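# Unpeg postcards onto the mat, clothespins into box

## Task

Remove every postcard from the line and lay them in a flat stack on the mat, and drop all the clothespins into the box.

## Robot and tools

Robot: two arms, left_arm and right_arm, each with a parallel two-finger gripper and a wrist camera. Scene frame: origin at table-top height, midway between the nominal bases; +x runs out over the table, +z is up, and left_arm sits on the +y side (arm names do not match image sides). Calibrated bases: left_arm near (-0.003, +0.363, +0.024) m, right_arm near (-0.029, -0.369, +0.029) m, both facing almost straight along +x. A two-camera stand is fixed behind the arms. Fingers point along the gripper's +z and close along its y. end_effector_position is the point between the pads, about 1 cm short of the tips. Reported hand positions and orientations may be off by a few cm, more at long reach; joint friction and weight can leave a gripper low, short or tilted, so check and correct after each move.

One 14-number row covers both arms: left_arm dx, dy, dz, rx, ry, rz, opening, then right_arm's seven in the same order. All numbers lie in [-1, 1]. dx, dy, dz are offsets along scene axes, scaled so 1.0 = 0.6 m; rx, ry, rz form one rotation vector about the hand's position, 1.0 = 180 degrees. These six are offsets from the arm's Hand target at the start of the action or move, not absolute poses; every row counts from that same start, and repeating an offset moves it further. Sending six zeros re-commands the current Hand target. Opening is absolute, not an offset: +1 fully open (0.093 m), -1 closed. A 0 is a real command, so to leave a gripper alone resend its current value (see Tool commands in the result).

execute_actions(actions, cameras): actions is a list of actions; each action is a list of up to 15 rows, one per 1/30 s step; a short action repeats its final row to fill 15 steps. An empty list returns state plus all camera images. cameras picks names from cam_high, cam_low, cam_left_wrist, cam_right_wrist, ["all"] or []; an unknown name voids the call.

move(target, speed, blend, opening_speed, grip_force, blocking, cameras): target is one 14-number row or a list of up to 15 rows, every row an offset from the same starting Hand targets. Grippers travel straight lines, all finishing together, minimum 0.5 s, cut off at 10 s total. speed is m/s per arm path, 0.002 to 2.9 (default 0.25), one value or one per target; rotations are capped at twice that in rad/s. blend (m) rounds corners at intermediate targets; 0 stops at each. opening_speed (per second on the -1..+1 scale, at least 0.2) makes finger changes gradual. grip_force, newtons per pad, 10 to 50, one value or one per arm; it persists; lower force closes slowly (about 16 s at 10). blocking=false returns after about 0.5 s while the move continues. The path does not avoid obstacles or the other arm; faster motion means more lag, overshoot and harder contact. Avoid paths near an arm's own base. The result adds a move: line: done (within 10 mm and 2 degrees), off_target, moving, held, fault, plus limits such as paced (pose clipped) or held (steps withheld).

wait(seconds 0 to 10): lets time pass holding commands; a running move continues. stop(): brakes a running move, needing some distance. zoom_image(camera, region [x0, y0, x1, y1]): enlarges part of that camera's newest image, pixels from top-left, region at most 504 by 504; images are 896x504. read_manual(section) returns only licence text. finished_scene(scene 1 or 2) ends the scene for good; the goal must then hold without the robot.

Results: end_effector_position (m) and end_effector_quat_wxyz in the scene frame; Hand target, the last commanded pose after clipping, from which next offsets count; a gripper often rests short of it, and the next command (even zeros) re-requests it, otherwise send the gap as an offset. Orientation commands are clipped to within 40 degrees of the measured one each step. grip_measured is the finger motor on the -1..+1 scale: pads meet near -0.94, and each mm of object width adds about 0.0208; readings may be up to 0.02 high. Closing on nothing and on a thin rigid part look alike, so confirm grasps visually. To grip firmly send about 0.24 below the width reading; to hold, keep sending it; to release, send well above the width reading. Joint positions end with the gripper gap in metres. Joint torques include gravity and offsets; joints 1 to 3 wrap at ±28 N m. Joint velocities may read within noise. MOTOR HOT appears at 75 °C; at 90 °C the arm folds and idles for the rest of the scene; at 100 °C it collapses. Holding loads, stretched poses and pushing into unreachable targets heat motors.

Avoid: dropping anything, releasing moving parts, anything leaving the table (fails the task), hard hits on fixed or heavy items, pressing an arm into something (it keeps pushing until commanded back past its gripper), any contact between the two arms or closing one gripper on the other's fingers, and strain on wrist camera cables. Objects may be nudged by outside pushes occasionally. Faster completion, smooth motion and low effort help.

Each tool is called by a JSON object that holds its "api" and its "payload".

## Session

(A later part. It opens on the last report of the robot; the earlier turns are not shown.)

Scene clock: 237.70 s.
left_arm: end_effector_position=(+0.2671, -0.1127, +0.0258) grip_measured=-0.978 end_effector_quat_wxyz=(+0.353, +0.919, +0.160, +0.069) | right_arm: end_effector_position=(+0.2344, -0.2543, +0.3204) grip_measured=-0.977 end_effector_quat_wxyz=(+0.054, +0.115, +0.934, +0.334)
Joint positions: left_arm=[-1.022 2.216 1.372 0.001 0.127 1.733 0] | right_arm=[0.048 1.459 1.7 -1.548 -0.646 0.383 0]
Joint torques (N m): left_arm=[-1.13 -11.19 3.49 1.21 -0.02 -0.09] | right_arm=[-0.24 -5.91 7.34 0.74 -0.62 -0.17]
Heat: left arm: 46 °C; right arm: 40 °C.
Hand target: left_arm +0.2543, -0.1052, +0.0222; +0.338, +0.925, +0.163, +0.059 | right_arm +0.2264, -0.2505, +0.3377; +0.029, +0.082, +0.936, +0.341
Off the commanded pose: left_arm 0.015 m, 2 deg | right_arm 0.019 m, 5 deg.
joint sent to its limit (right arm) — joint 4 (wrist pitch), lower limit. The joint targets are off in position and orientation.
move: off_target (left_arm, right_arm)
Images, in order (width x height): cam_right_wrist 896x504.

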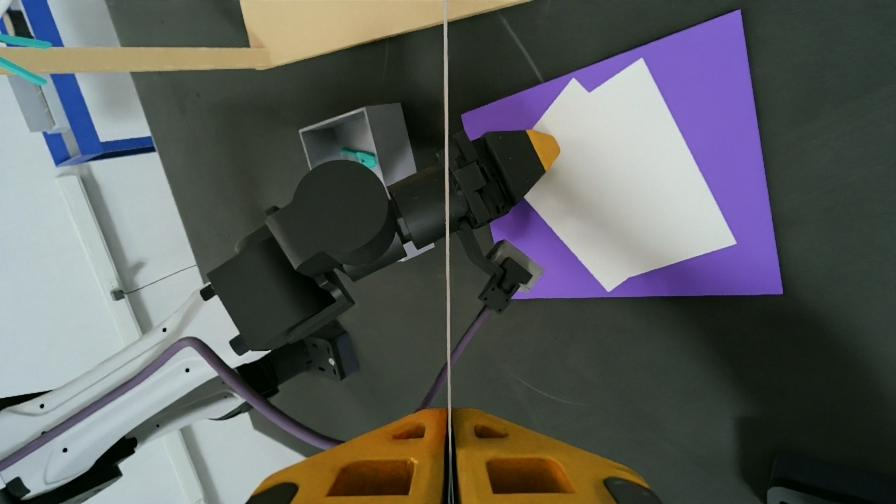

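{"api": "move", "payload": {"target": [[0,0,0.16,0,0,0,-1,0,0,0,0,0,0,-1],[-0.237,0.475,0.55,0,0,0,-1,0,0,0,0,0,0,-1]], "speed": 0.2, "cameras": ["all"]}}

Scene clock: 242.23 s.
left_arm: end_effector_position=(+0.1191, +0.1776, +0.3450) grip_measured=-0.978 end_effector_quat_wxyz=(+0.334, +0.924, +0.176, +0.067) | right_arm: end_effector_position=(+0.2344, -0.2543, +0.3204) grip_measured=-0.977 end_effector_quat_wxyz=(+0.054, +0.115, +0.934, +0.334)
Joint positions: left_arm=[-0.821 1.033 1.523 -1.4 0.232 1.869 0] | right_arm=[0.048 1.459 1.7 -1.548 -0.646 0.383 0]
Joint torques (N m): left_arm=[0.18 0.02 7.82 1.06 0.39 0.24] | right_arm=[-0.23 -5.93 7.39 0.74 -0.62 -0.17]
Heat: left arm: 46 °C; right arm: 40 °C.
Hand target: left_arm +0.1121, +0.1798, +0.3522; +0.338, +0.925, +0.163, +0.059 | right_arm +0.2264, -0.2505, +0.3377; +0.029, +0.082, +0.936, +0.341
Off the commanded pose: left_arm 0.010 m, 2 deg | right_arm 0.019 m, 5 deg.
joint sent to its limit (right arm) — joint 4 (wrist pitch), lower limit. The joint targets are off in position and orientation.
move: off_target (right_arm)

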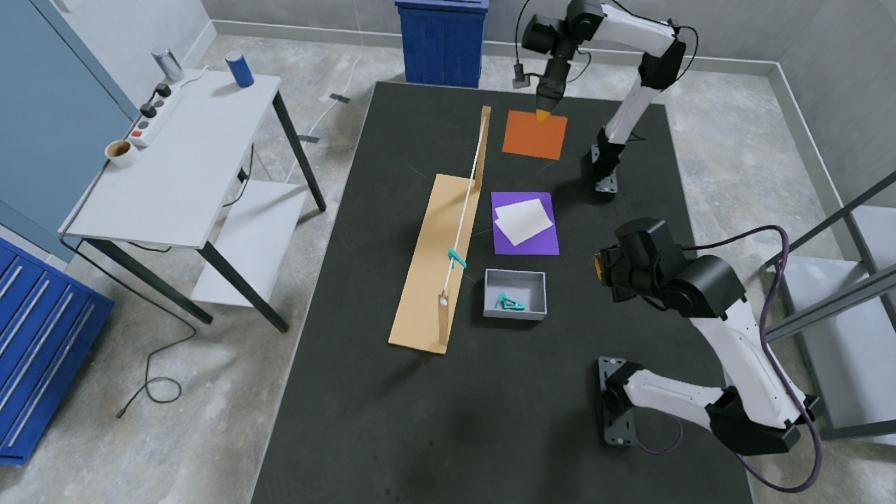

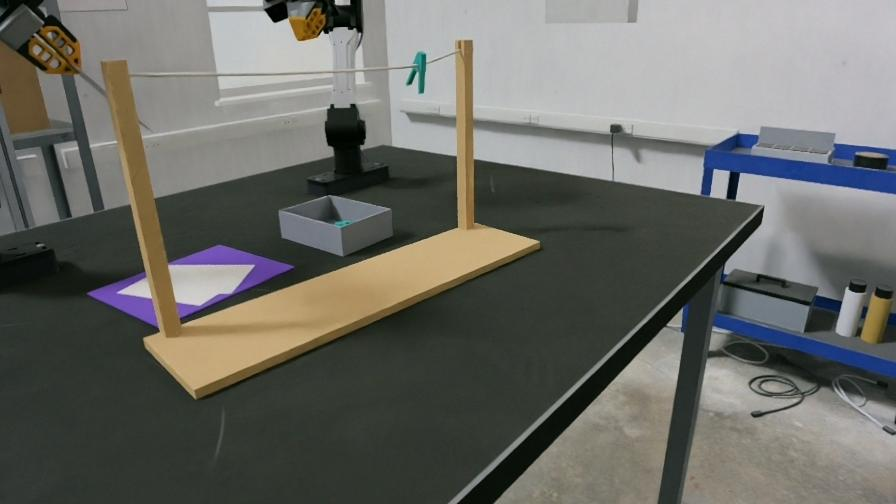

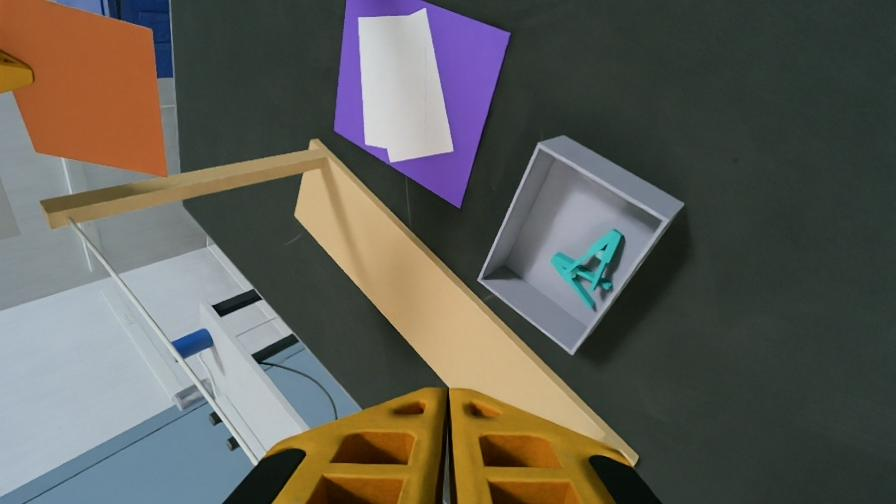

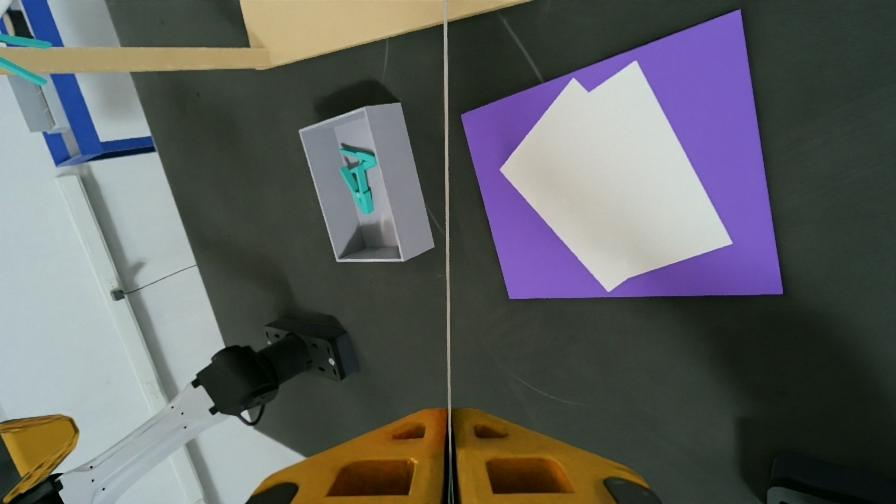

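{"api": "move", "payload": {"target": [0,0,0,0,0,0,-1,-0.02,0.091,-0.23,0,0,0,-1], "speed": 0.15, "cameras": ["all"]}}

Scene clock: 244.67 s.
left_arm: end_effector_position=(+0.1191, +0.1776, +0.3450) grip_measured=-0.978 end_effector_quat_wxyz=(+0.334, +0.924, +0.176, +0.067) | right_arm: end_effector_position=(+0.2079, -0.1952, +0.1944) grip_measured=-0.977 end_effector_quat_wxyz=(-0.001, +0.084, +0.938, +0.337)
Joint positions: left_arm=[-0.821 1.033 1.523 -1.4 0.232 1.869 0] | right_arm=[0.286 1.355 1.094 -1.017 -0.632 0.563 0]
Joint torques (N m): left_arm=[0.17 0.01 7.84 1.05 0.4 0.23] | right_arm=[0.62 -5.93 4.7 1.44 -0.08 0.13]
Heat: left arm: 46 °C; right arm: 40 °C.
Hand target: left_arm +0.1121, +0.1798, +0.3522; +0.338, +0.925, +0.163, +0.059 | right_arm +0.2144, -0.1959, +0.1997; +0.029, +0.082, +0.936, +0.341
Off the commanded pose: left_arm 0.010 m, 2 deg | right_arm 0.008 m, 3 deg.
move: off_target (right_arm)

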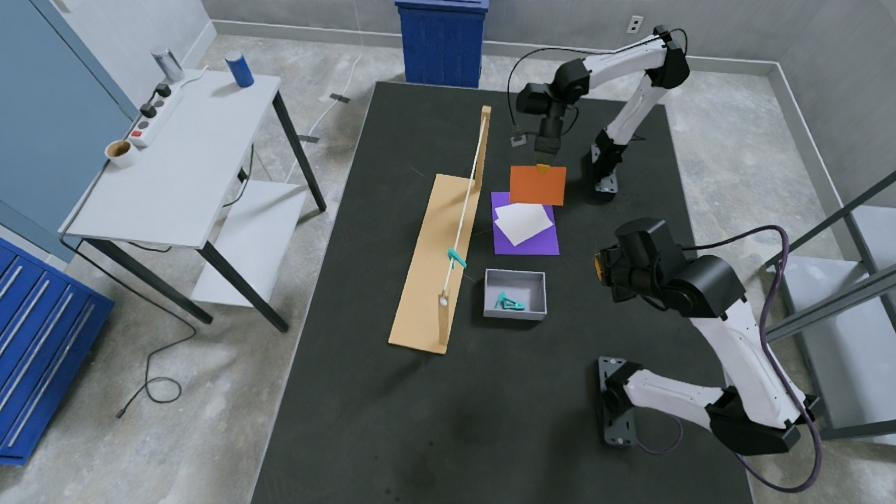

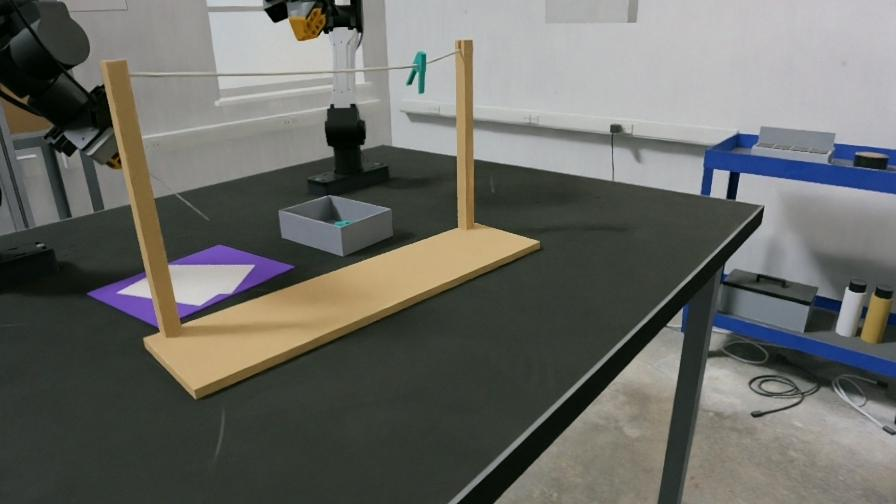

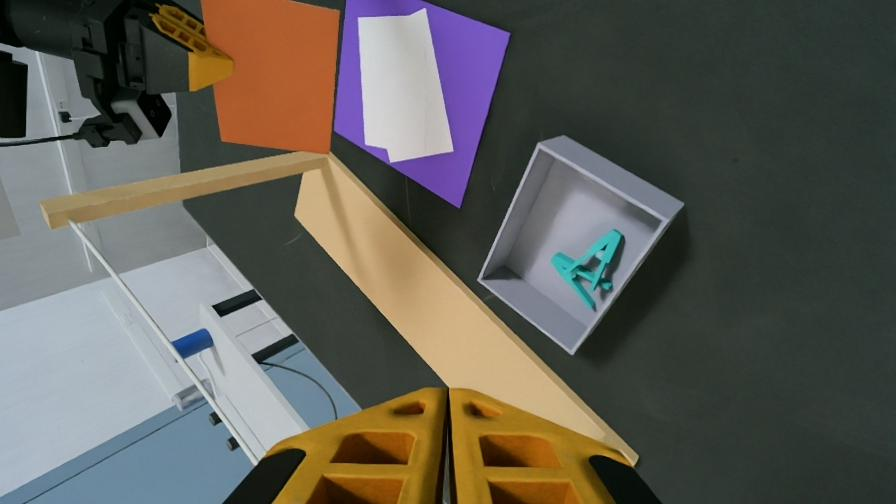

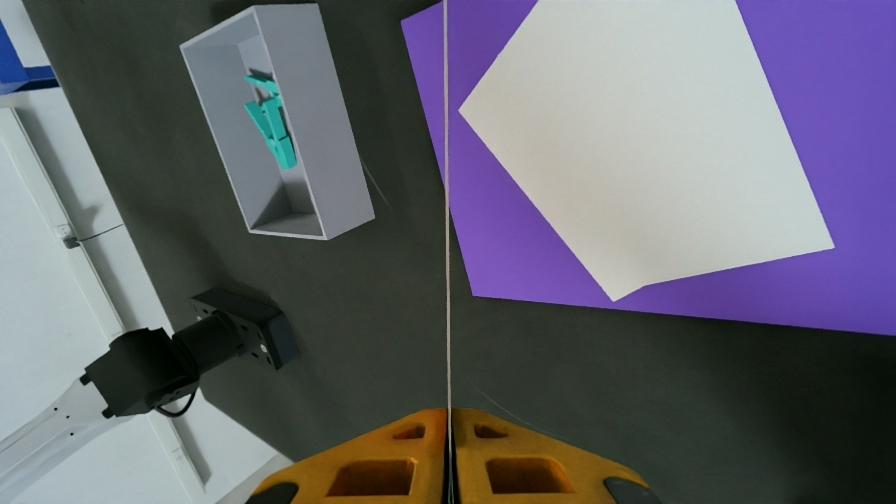

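{"api": "move", "payload": {"target": [0,0,0,0,0,0,-1,0.036,0.008,-0.12,0,0,0,-1], "speed": 0.1, "cameras": ["all"]}}

Scene clock: 246.63 s.
left_arm: end_effector_position=(+0.1191, +0.1776, +0.3450) grip_measured=-0.978 end_effector_quat_wxyz=(+0.334, +0.924, +0.176, +0.067) | right_arm: end_effector_position=(+0.2265, -0.1896, +0.1274) grip_measured=-0.977 end_effector_quat_wxyz=(+0.007, +0.082, +0.937, +0.340)
Joint positions: left_arm=[-0.821 1.033 1.523 -1.4 0.232 1.869 0] | right_arm=[0.286 1.464 0.91 -0.708 -0.632 0.564 0]
Joint torques (N m): left_arm=[0.23 -0.03 7.82 1.05 0.4 0.24] | right_arm=[0.16 -4.66 4.77 1.5 -0.11 0.09]
Heat: left arm: 46 °C; right arm: 40 °C.
Hand target: left_arm +0.1121, +0.1798, +0.3522; +0.338, +0.925, +0.163, +0.059 | right_arm +0.2360, -0.1911, +0.1277; +0.029, +0.082, +0.936, +0.341
Off the commanded pose: left_arm 0.010 m, 2 deg | right_arm 0.010 m, 3 deg.
move: off_target (right_arm)

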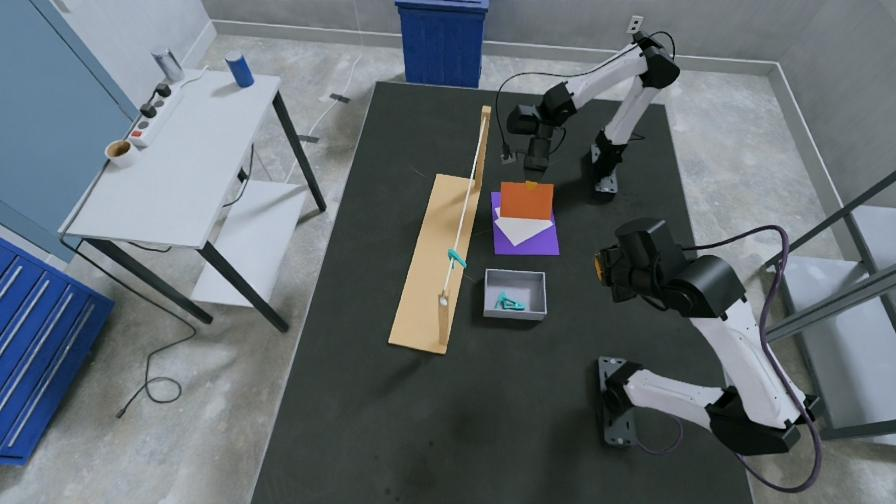

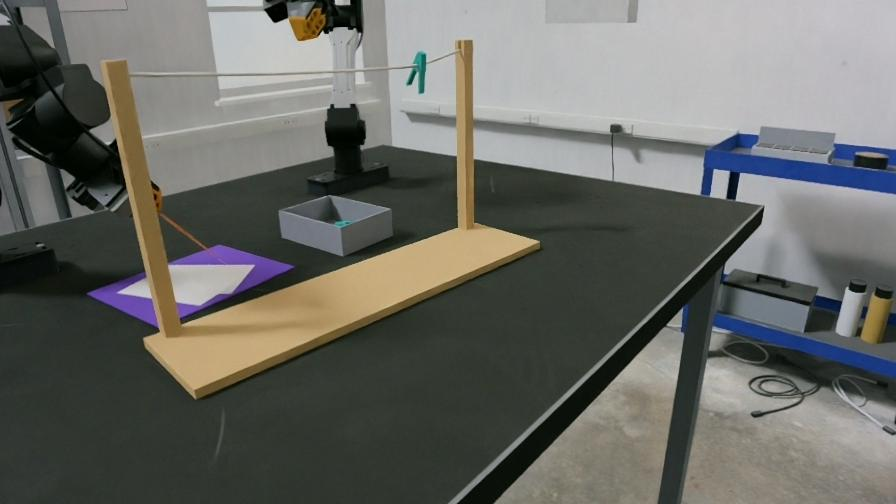

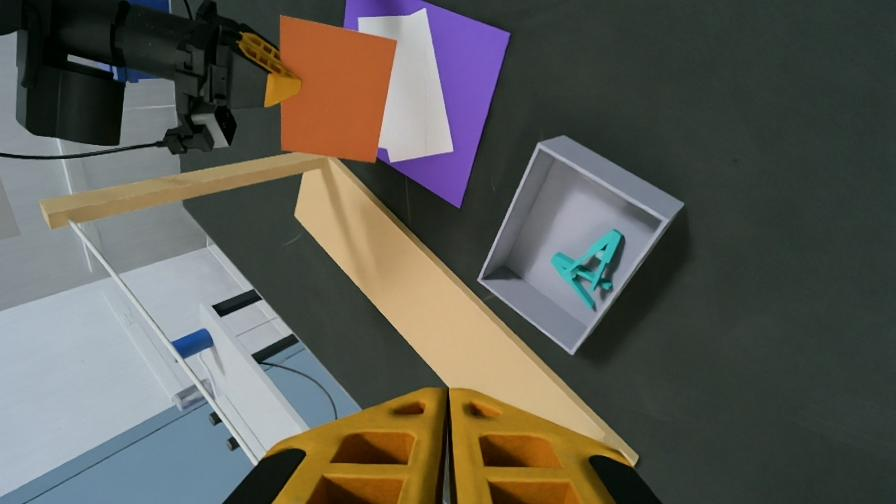

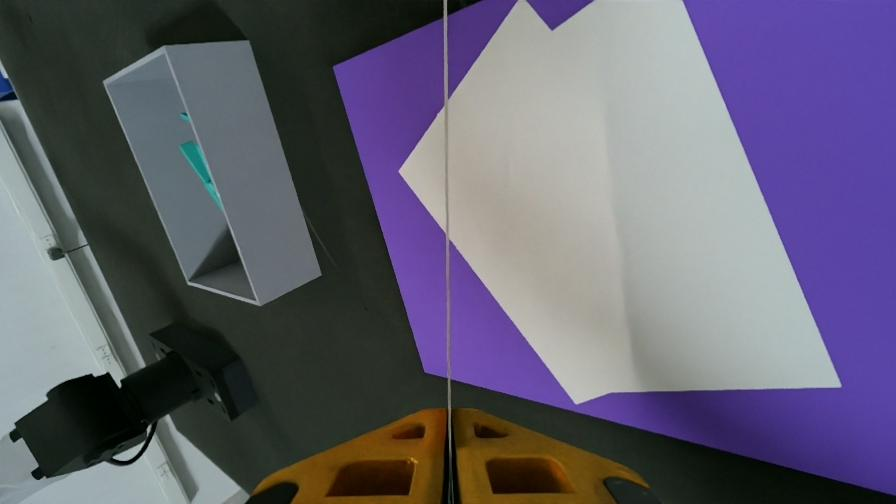

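{"api": "move", "payload": {"target": [0,0,0,0,0,0,-1,0,0,-0.075,0,0,0,-1], "speed": 0.08, "cameras": ["cam_high","cam_low","cam_left_wrist"]}}

Scene clock: 248.30 s.
left_arm: end_effector_position=(+0.1191, +0.1776, +0.3450) grip_measured=-0.978 end_effector_quat_wxyz=(+0.334, +0.924, +0.176, +0.067) | right_arm: end_effector_position=(+0.2275, -0.1893, +0.0836) grip_measured=-0.977 end_effector_quat_wxyz=(+0.009, +0.081, +0.936, +0.341)
Joint positions: left_arm=[-0.821 1.033 1.523 -1.4 0.232 1.869 0] | right_arm=[0.286 1.539 0.787 -0.504 -0.632 0.564 0]
Joint torques (N m): left_arm=[0.2 -0.02 7.8 1.05 0.39 0.23] | right_arm=[0.17 -4.62 4.29 1.49 -0.1 0.08]
Heat: left arm: 46 °C; right arm: 40 °C.
Hand target: left_arm +0.1121, +0.1798, +0.3522; +0.338, +0.925, +0.163, +0.059 | right_arm +0.2360, -0.1911, +0.0827; +0.029, +0.082, +0.936, +0.341
Off the commanded pose: left_arm 0.010 m, 2 deg | right_arm 0.009 m, 2 deg.
move: done
Images, in order (width x height): cam_high 896x504, cam_low 896x504, cam_left_wrist 896x504.

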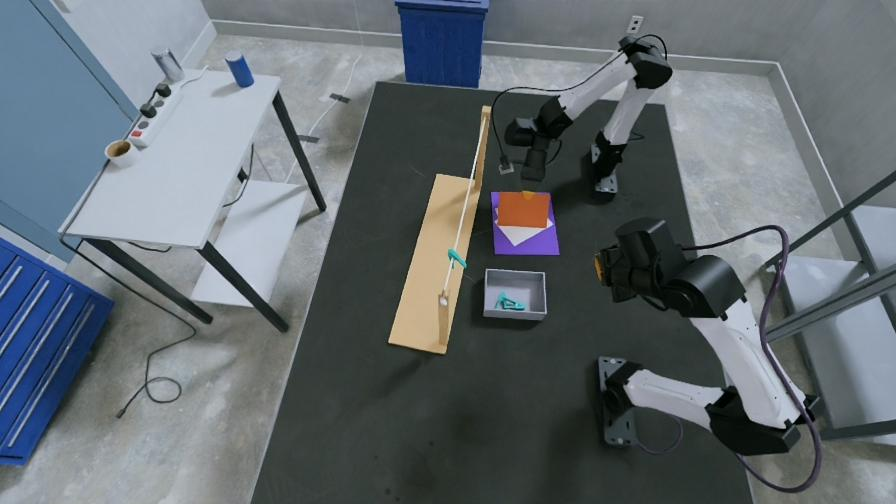

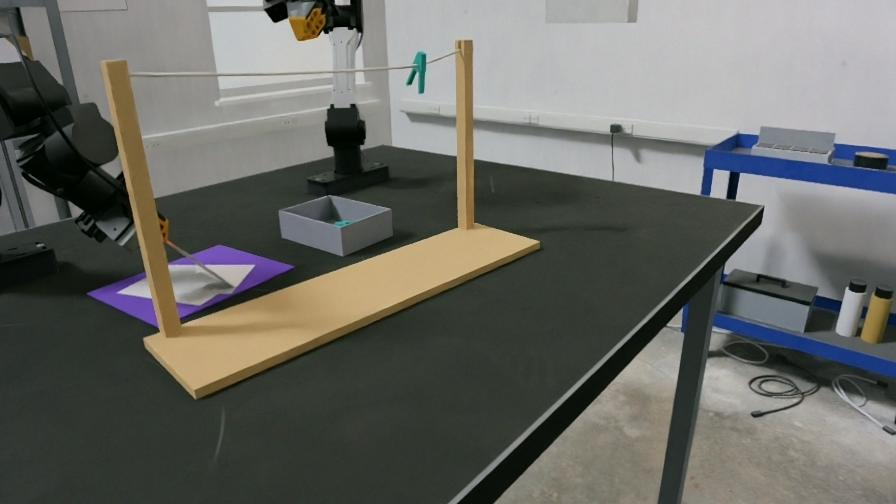

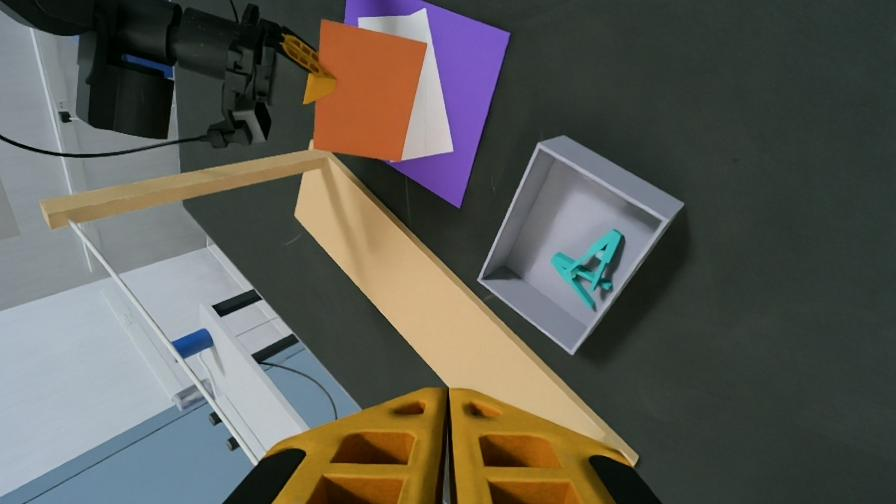

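{"api": "move", "payload": {"target": [0,0,0,0,0,0,-1,-0.005,-0.005,-0.05,0,0,0,-1], "speed": 0.06, "cameras": ["cam_high","cam_low","cam_left_wrist"]}}

Scene clock: 249.63 s.
left_arm: end_effector_position=(+0.1191, +0.1776, +0.3450) grip_measured=-0.978 end_effector_quat_wxyz=(+0.334, +0.924, +0.176, +0.067) | right_arm: end_effector_position=(+0.2343, -0.1869, +0.0679) grip_measured=-0.977 end_effector_quat_wxyz=(+0.030, +0.070, +0.927, +0.367)
Joint positions: left_arm=[-0.821 1.033 1.523 -1.4 0.232 1.869 0] | right_arm=[0.269 1.58 0.716 -0.335 -0.673 0.553 0]
Joint torques (N m): left_arm=[0.2 -0.02 7.83 1.06 0.41 0.24] | right_arm=[-0.1 -3.37 3.18 1.25 0.18 -0.02]
Heat: left arm: 46 °C; right arm: 39 °C.
Hand target: left_arm +0.1121, +0.1798, +0.3522; +0.338, +0.925, +0.163, +0.059 | right_arm +0.2330, -0.1941, +0.0527; +0.029, +0.082, +0.936, +0.341
Off the commanded pose: left_arm 0.010 m, 2 deg | right_arm 0.017 m, 4 deg.
move: off_target (right_arm)
Images, in order (width x height): cam_high 896x504, cam_low 896x504, cam_left_wrist 896x504.

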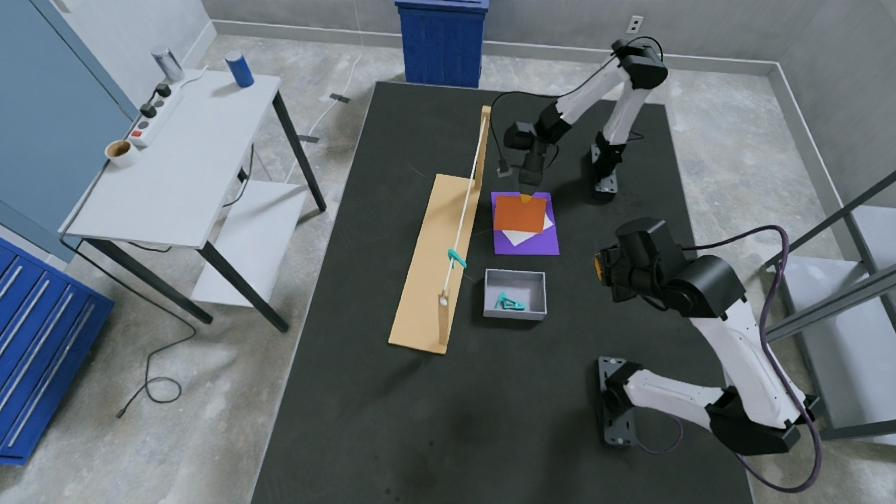

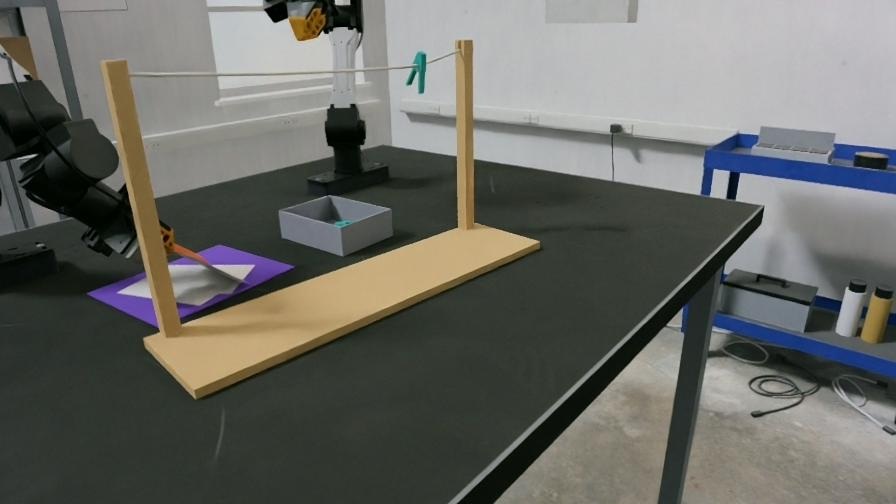

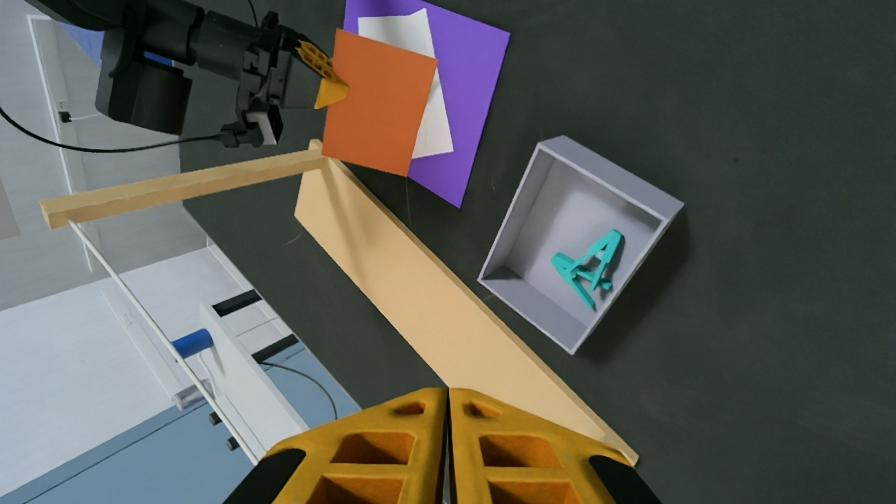

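{"api": "move", "payload": {"target": [0,0,0,0,0,0,-1,-0.05,0,0.02,0,0,0,-1], "speed": 0.06, "cameras": ["cam_high","cam_left_wrist","cam_right_wrist"]}}

Scene clock: 250.93 s.
left_arm: end_effector_position=(+0.1191, +0.1776, +0.3450) grip_measured=-0.978 end_effector_quat_wxyz=(+0.334, +0.924, +0.176, +0.067) | right_arm: end_effector_position=(+0.2144, -0.1866, +0.0735) grip_measured=-0.977 end_effector_quat_wxyz=(+0.044, +0.066, +0.926, +0.370)
Joint positions: left_arm=[-0.821 1.033 1.523 -1.4 0.232 1.869 0] | right_arm=[0.296 1.468 0.627 -0.309 -0.657 0.587 0]
Joint torques (N m): left_arm=[0.25 -0.03 7.83 1.05 0.39 0.24] | right_arm=[0.66 -5.34 3.54 0.73 0.15 0.15]
Heat: left arm: 46 °C; right arm: 39 °C.
Hand target: left_arm +0.1121, +0.1798, +0.3522; +0.338, +0.925, +0.163, +0.059 | right_arm +0.2030, -0.1941, +0.0647; +0.029, +0.082, +0.936, +0.341
Off the commanded pose: left_arm 0.010 m, 2 deg | right_arm 0.016 m, 4 deg.
move: off_target (right_arm)
Images, in order (width x height): cam_high 896x504, cam_left_wrist 896x504, cam_right_wrist 896x504.

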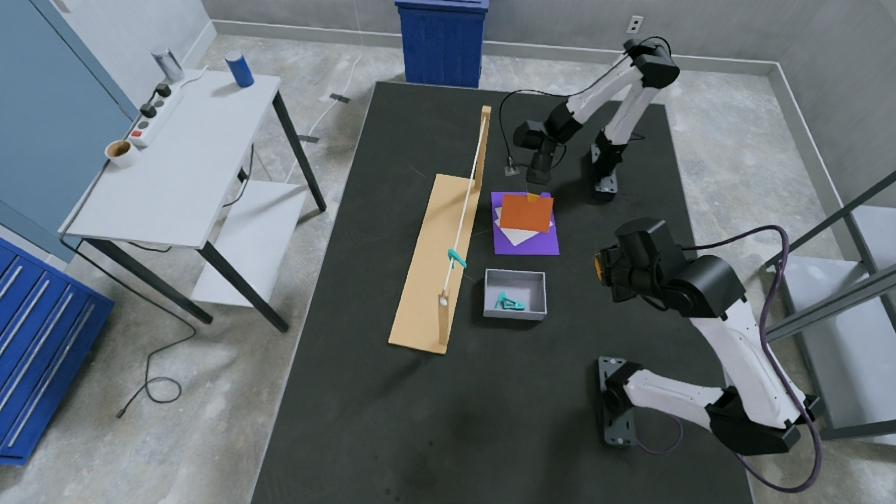

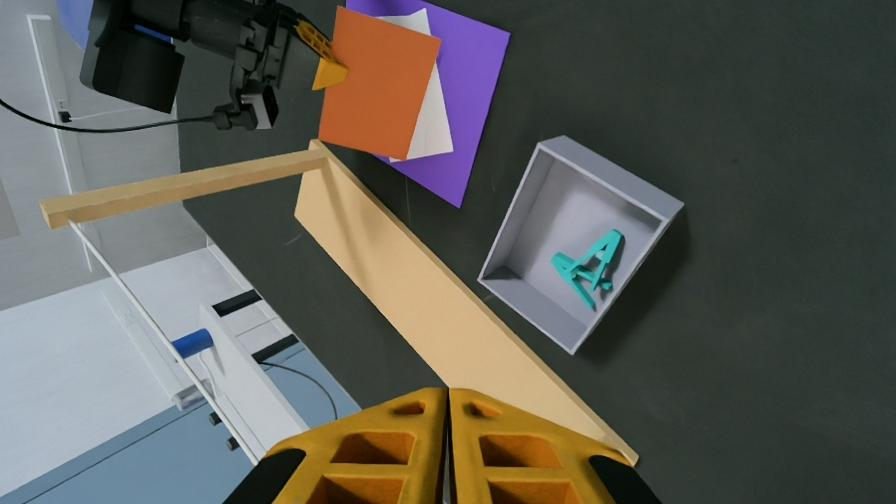

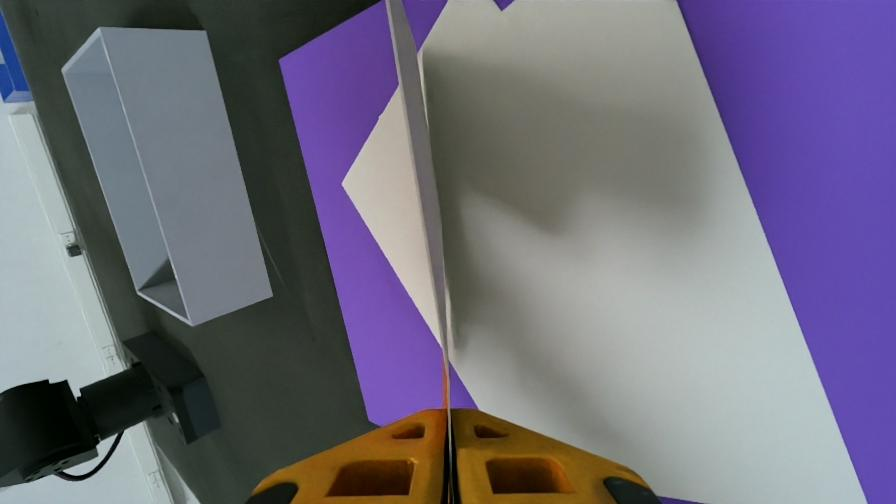

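{"api": "move", "payload": {"target": [[0,0,0,0,0,0,-1,0,0,0,0,0,0,-0.5],[0,0,0,0,0,0,-1,-0.015,-0.095,0.115,0,0,0,-0.5]], "speed": 0.12, "opening_speed": 0.6, "cameras": ["all"]}}

Scene clock: 254.33 s.
left_arm: end_effector_position=(+0.1191, +0.1776, +0.3450) grip_measured=-0.978 end_effector_quat_wxyz=(+0.334, +0.924, +0.176, +0.067) | right_arm: end_effector_position=(+0.1866, -0.2555, +0.1159) grip_measured=-0.502 end_effector_quat_wxyz=(+0.011, +0.100, +0.941, +0.323)
Joint positions: left_arm=[-0.821 1.033 1.523 -1.4 0.232 1.869 0] | right_arm=[0.054 1.299 0.758 -0.879 -0.644 0.319 0.021]
Joint torques (N m): left_arm=[0.23 -0.05 7.84 1.04 0.39 0.24] | right_arm=[-0.36 -4.04 8.88 0.55 -0.63 -0.17]
Heat: left arm: 46 °C; right arm: 39 °C.
Hand target: left_arm +0.1121, +0.1798, +0.3522; +0.338, +0.925, +0.163, +0.059 | right_arm +0.1940, -0.2511, +0.1337; +0.029, +0.082, +0.936, +0.341
Off the commanded pose: left_arm 0.010 m, 2 deg | right_arm 0.020 m, 4 deg.
move: off_target (right_arm)

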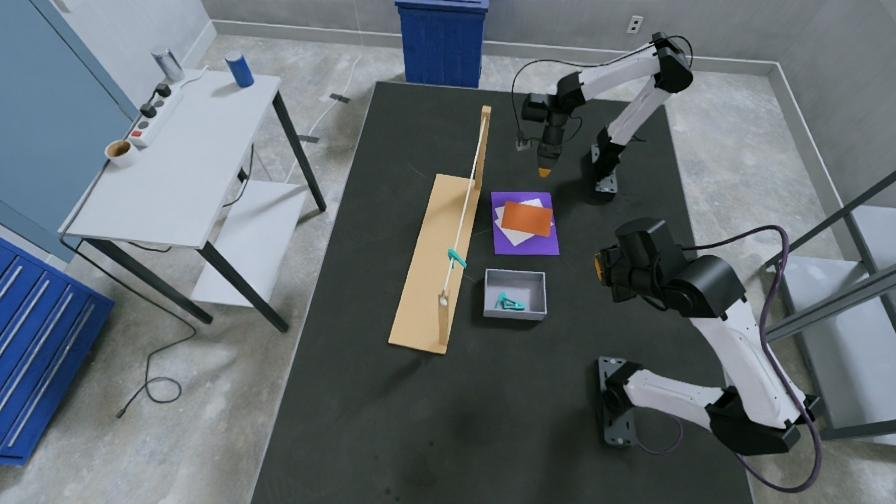

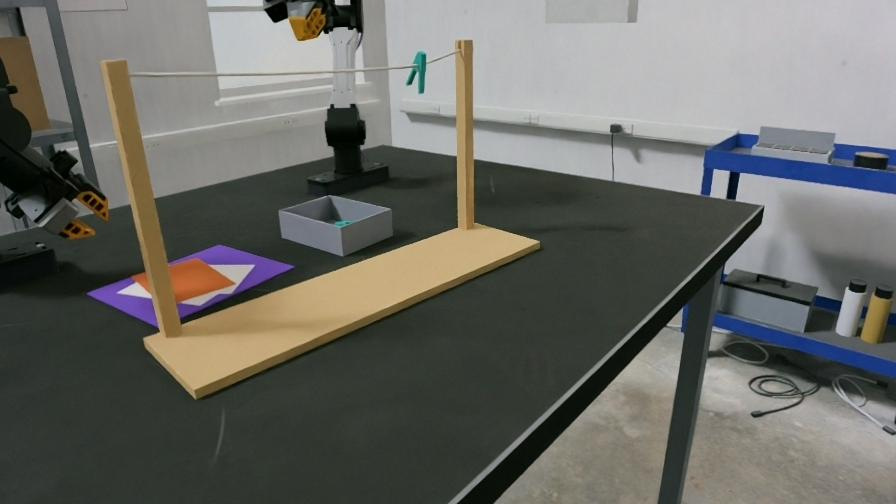

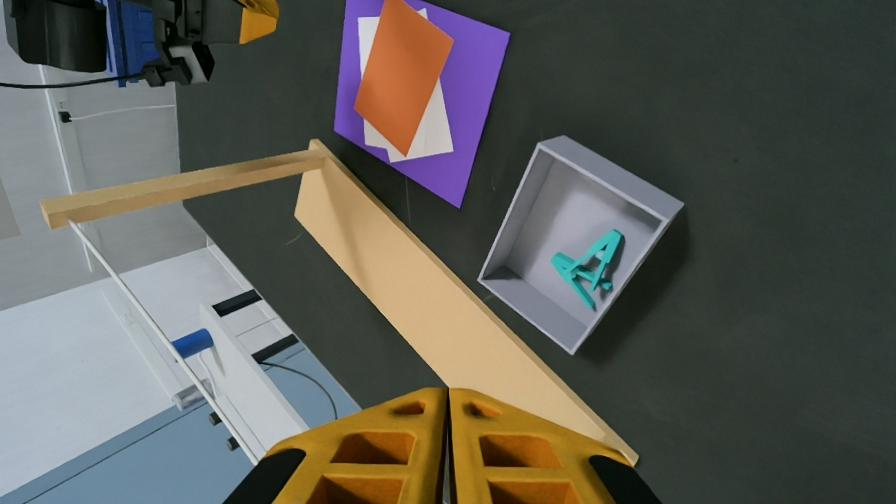

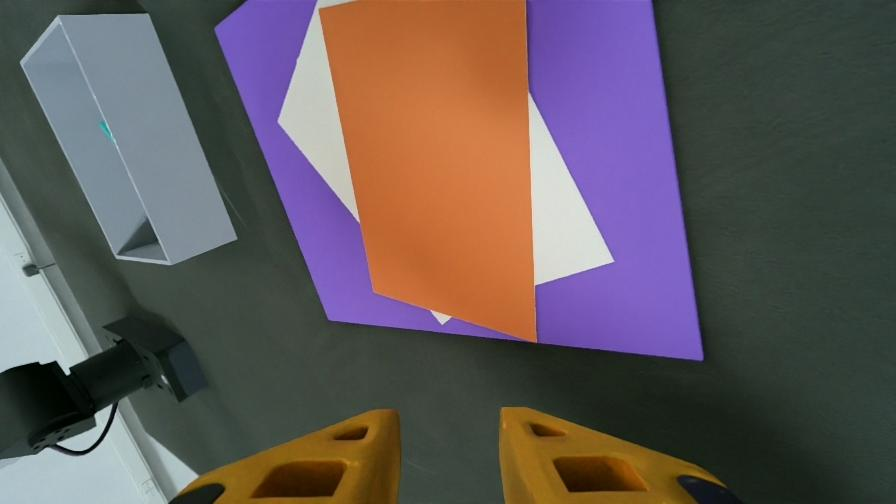

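{"api": "zoom_image", "payload": {"camera": "cam_right_wrist", "region": [300, 180, 720, 380]}}

{"api": "zoom_image", "payload": {"camera": "cam_high", "region": [470, 170, 590, 330]}}

Scaled by 1.200 from the camera's 896x504 image, which has a finer 1280x720 frame.

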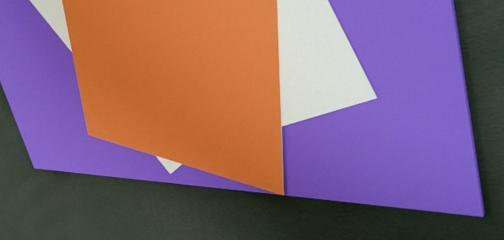

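Scaled by 3.150 from the camera's 896x504 image, which has a finer 1280x720 frame.

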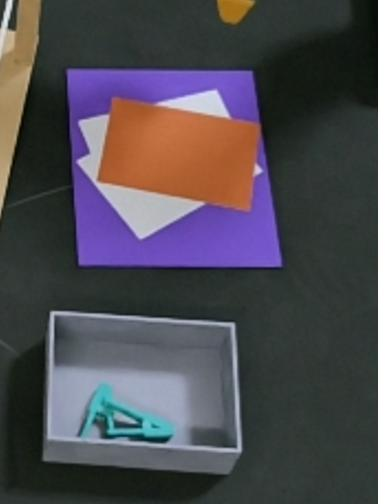

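{"api": "move", "payload": {"target": [[0,0,0,0,0,0,-1,0,0,0.05,0,0,0,-1],[0,0,0,0,0,0,-1,0.04,0.13,-0.06,0,0,0,-1]], "speed": 0.15, "cameras": ["cam_right_wrist","cam_left_wrist"]}}

Scene clock: 257.33 s.
left_arm: end_effector_position=(+0.1191, +0.1776, +0.3450) grip_measured=-0.978 end_effector_quat_wxyz=(+0.334, +0.924, +0.176, +0.067) | right_arm: end_effector_position=(+0.2097, -0.1739, +0.0981) grip_measured=-0.977 end_effector_quat_wxyz=(+0.009, +0.081, +0.937, +0.339)
Joint positions: left_arm=[-0.821 1.033 1.523 -1.4 0.232 1.869 0] | right_arm=[0.37 1.45 0.767 -0.519 -0.6 0.659 0]
Joint torques (N m): left_arm=[0.21 -0.02 7.84 1.06 0.4 0.24] | right_arm=[0.66 -4.1 4.44 1.62 -0.06 0.12]
Heat: left arm: 46 °C; right arm: 39 °C.
Hand target: left_arm +0.1121, +0.1798, +0.3522; +0.338, +0.925, +0.163, +0.059 | right_arm +0.2180, -0.1731, +0.0977; +0.029, +0.082, +0.936, +0.341
Off the commanded pose: left_arm 0.010 m, 2 deg | right_arm 0.008 m, 2 deg.
move: done
Images, in order (width x height): cam_left_wrist 896x504, cam_right_wrist 896x504.

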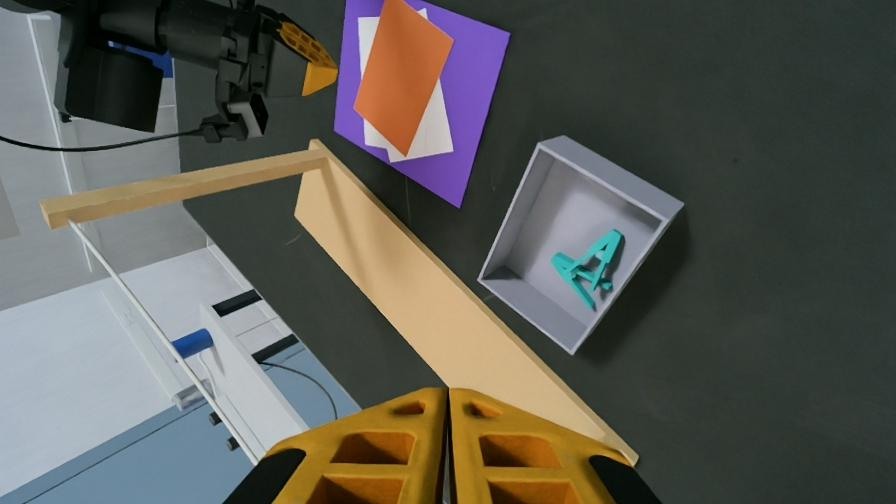

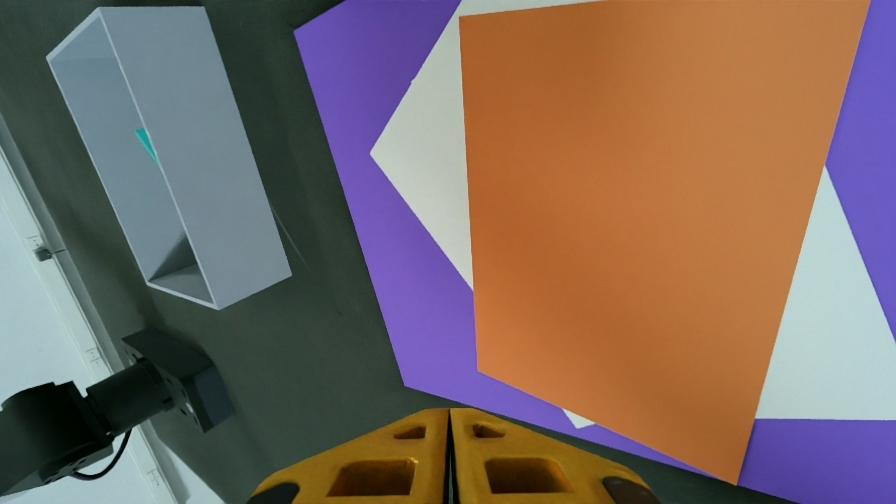

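{"api": "move", "payload": {"target": [[0,0,0,0,0,0,-1,0,0,-0.126,0,0,0,-1]], "speed": 0.08, "cameras": ["cam_right_wrist","cam_left_wrist"]}}

Scene clock: 259.43 s.
left_arm: end_effector_position=(+0.1191, +0.1776, +0.3450) grip_measured=-0.978 end_effector_quat_wxyz=(+0.334, +0.924, +0.176, +0.067) | right_arm: end_effector_position=(+0.2088, -0.1744, +0.0205) grip_measured=-0.977 end_effector_quat_wxyz=(+0.007, +0.082, +0.938, +0.337)
Joint positions: left_arm=[-0.821 1.033 1.523 -1.4 0.232 1.869 0] | right_arm=[0.37 1.668 0.6 -0.14 -0.598 0.659 0]
Joint torques (N m): left_arm=[0.27 0.01 7.79 1.05 0.38 0.24] | right_arm=[0.66 -4.79 3.59 1.64 -0.08 0.12]
Heat: left arm: 46 °C; right arm: 39 °C.
Hand target: left_arm +0.1121, +0.1798, +0.3522; +0.338, +0.925, +0.163, +0.059 | right_arm +0.2180, -0.1731, +0.0221; +0.029, +0.082, +0.936, +0.341
Off the commanded pose: left_arm 0.010 m, 2 deg | right_arm 0.009 m, 3 deg.
move: off_target (right_arm)
Images, in order (width x height): cam_left_wrist 896x504, cam_right_wrist 896x504.

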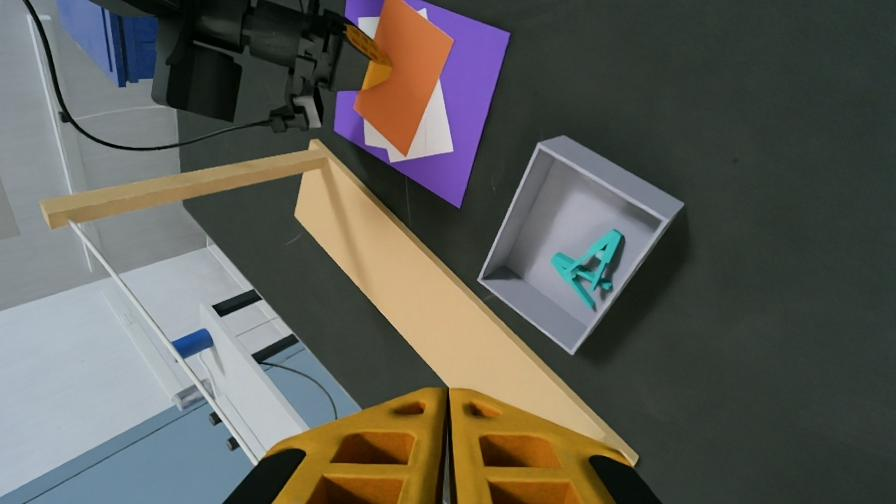

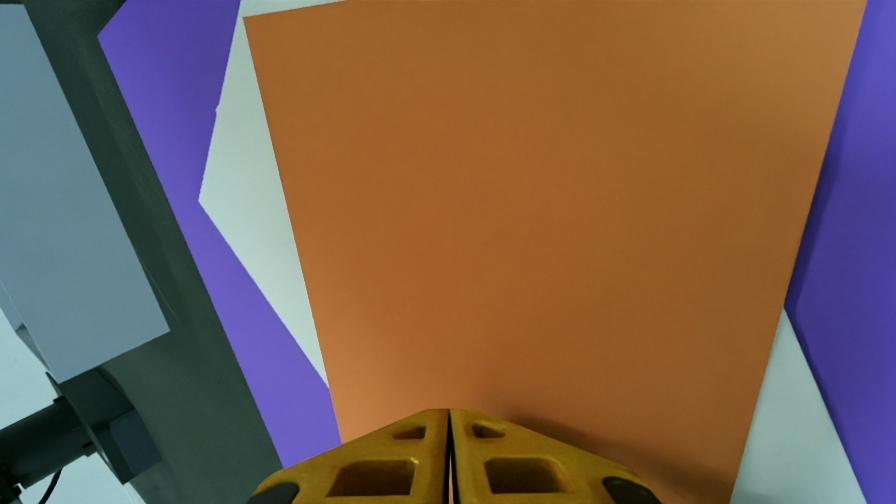

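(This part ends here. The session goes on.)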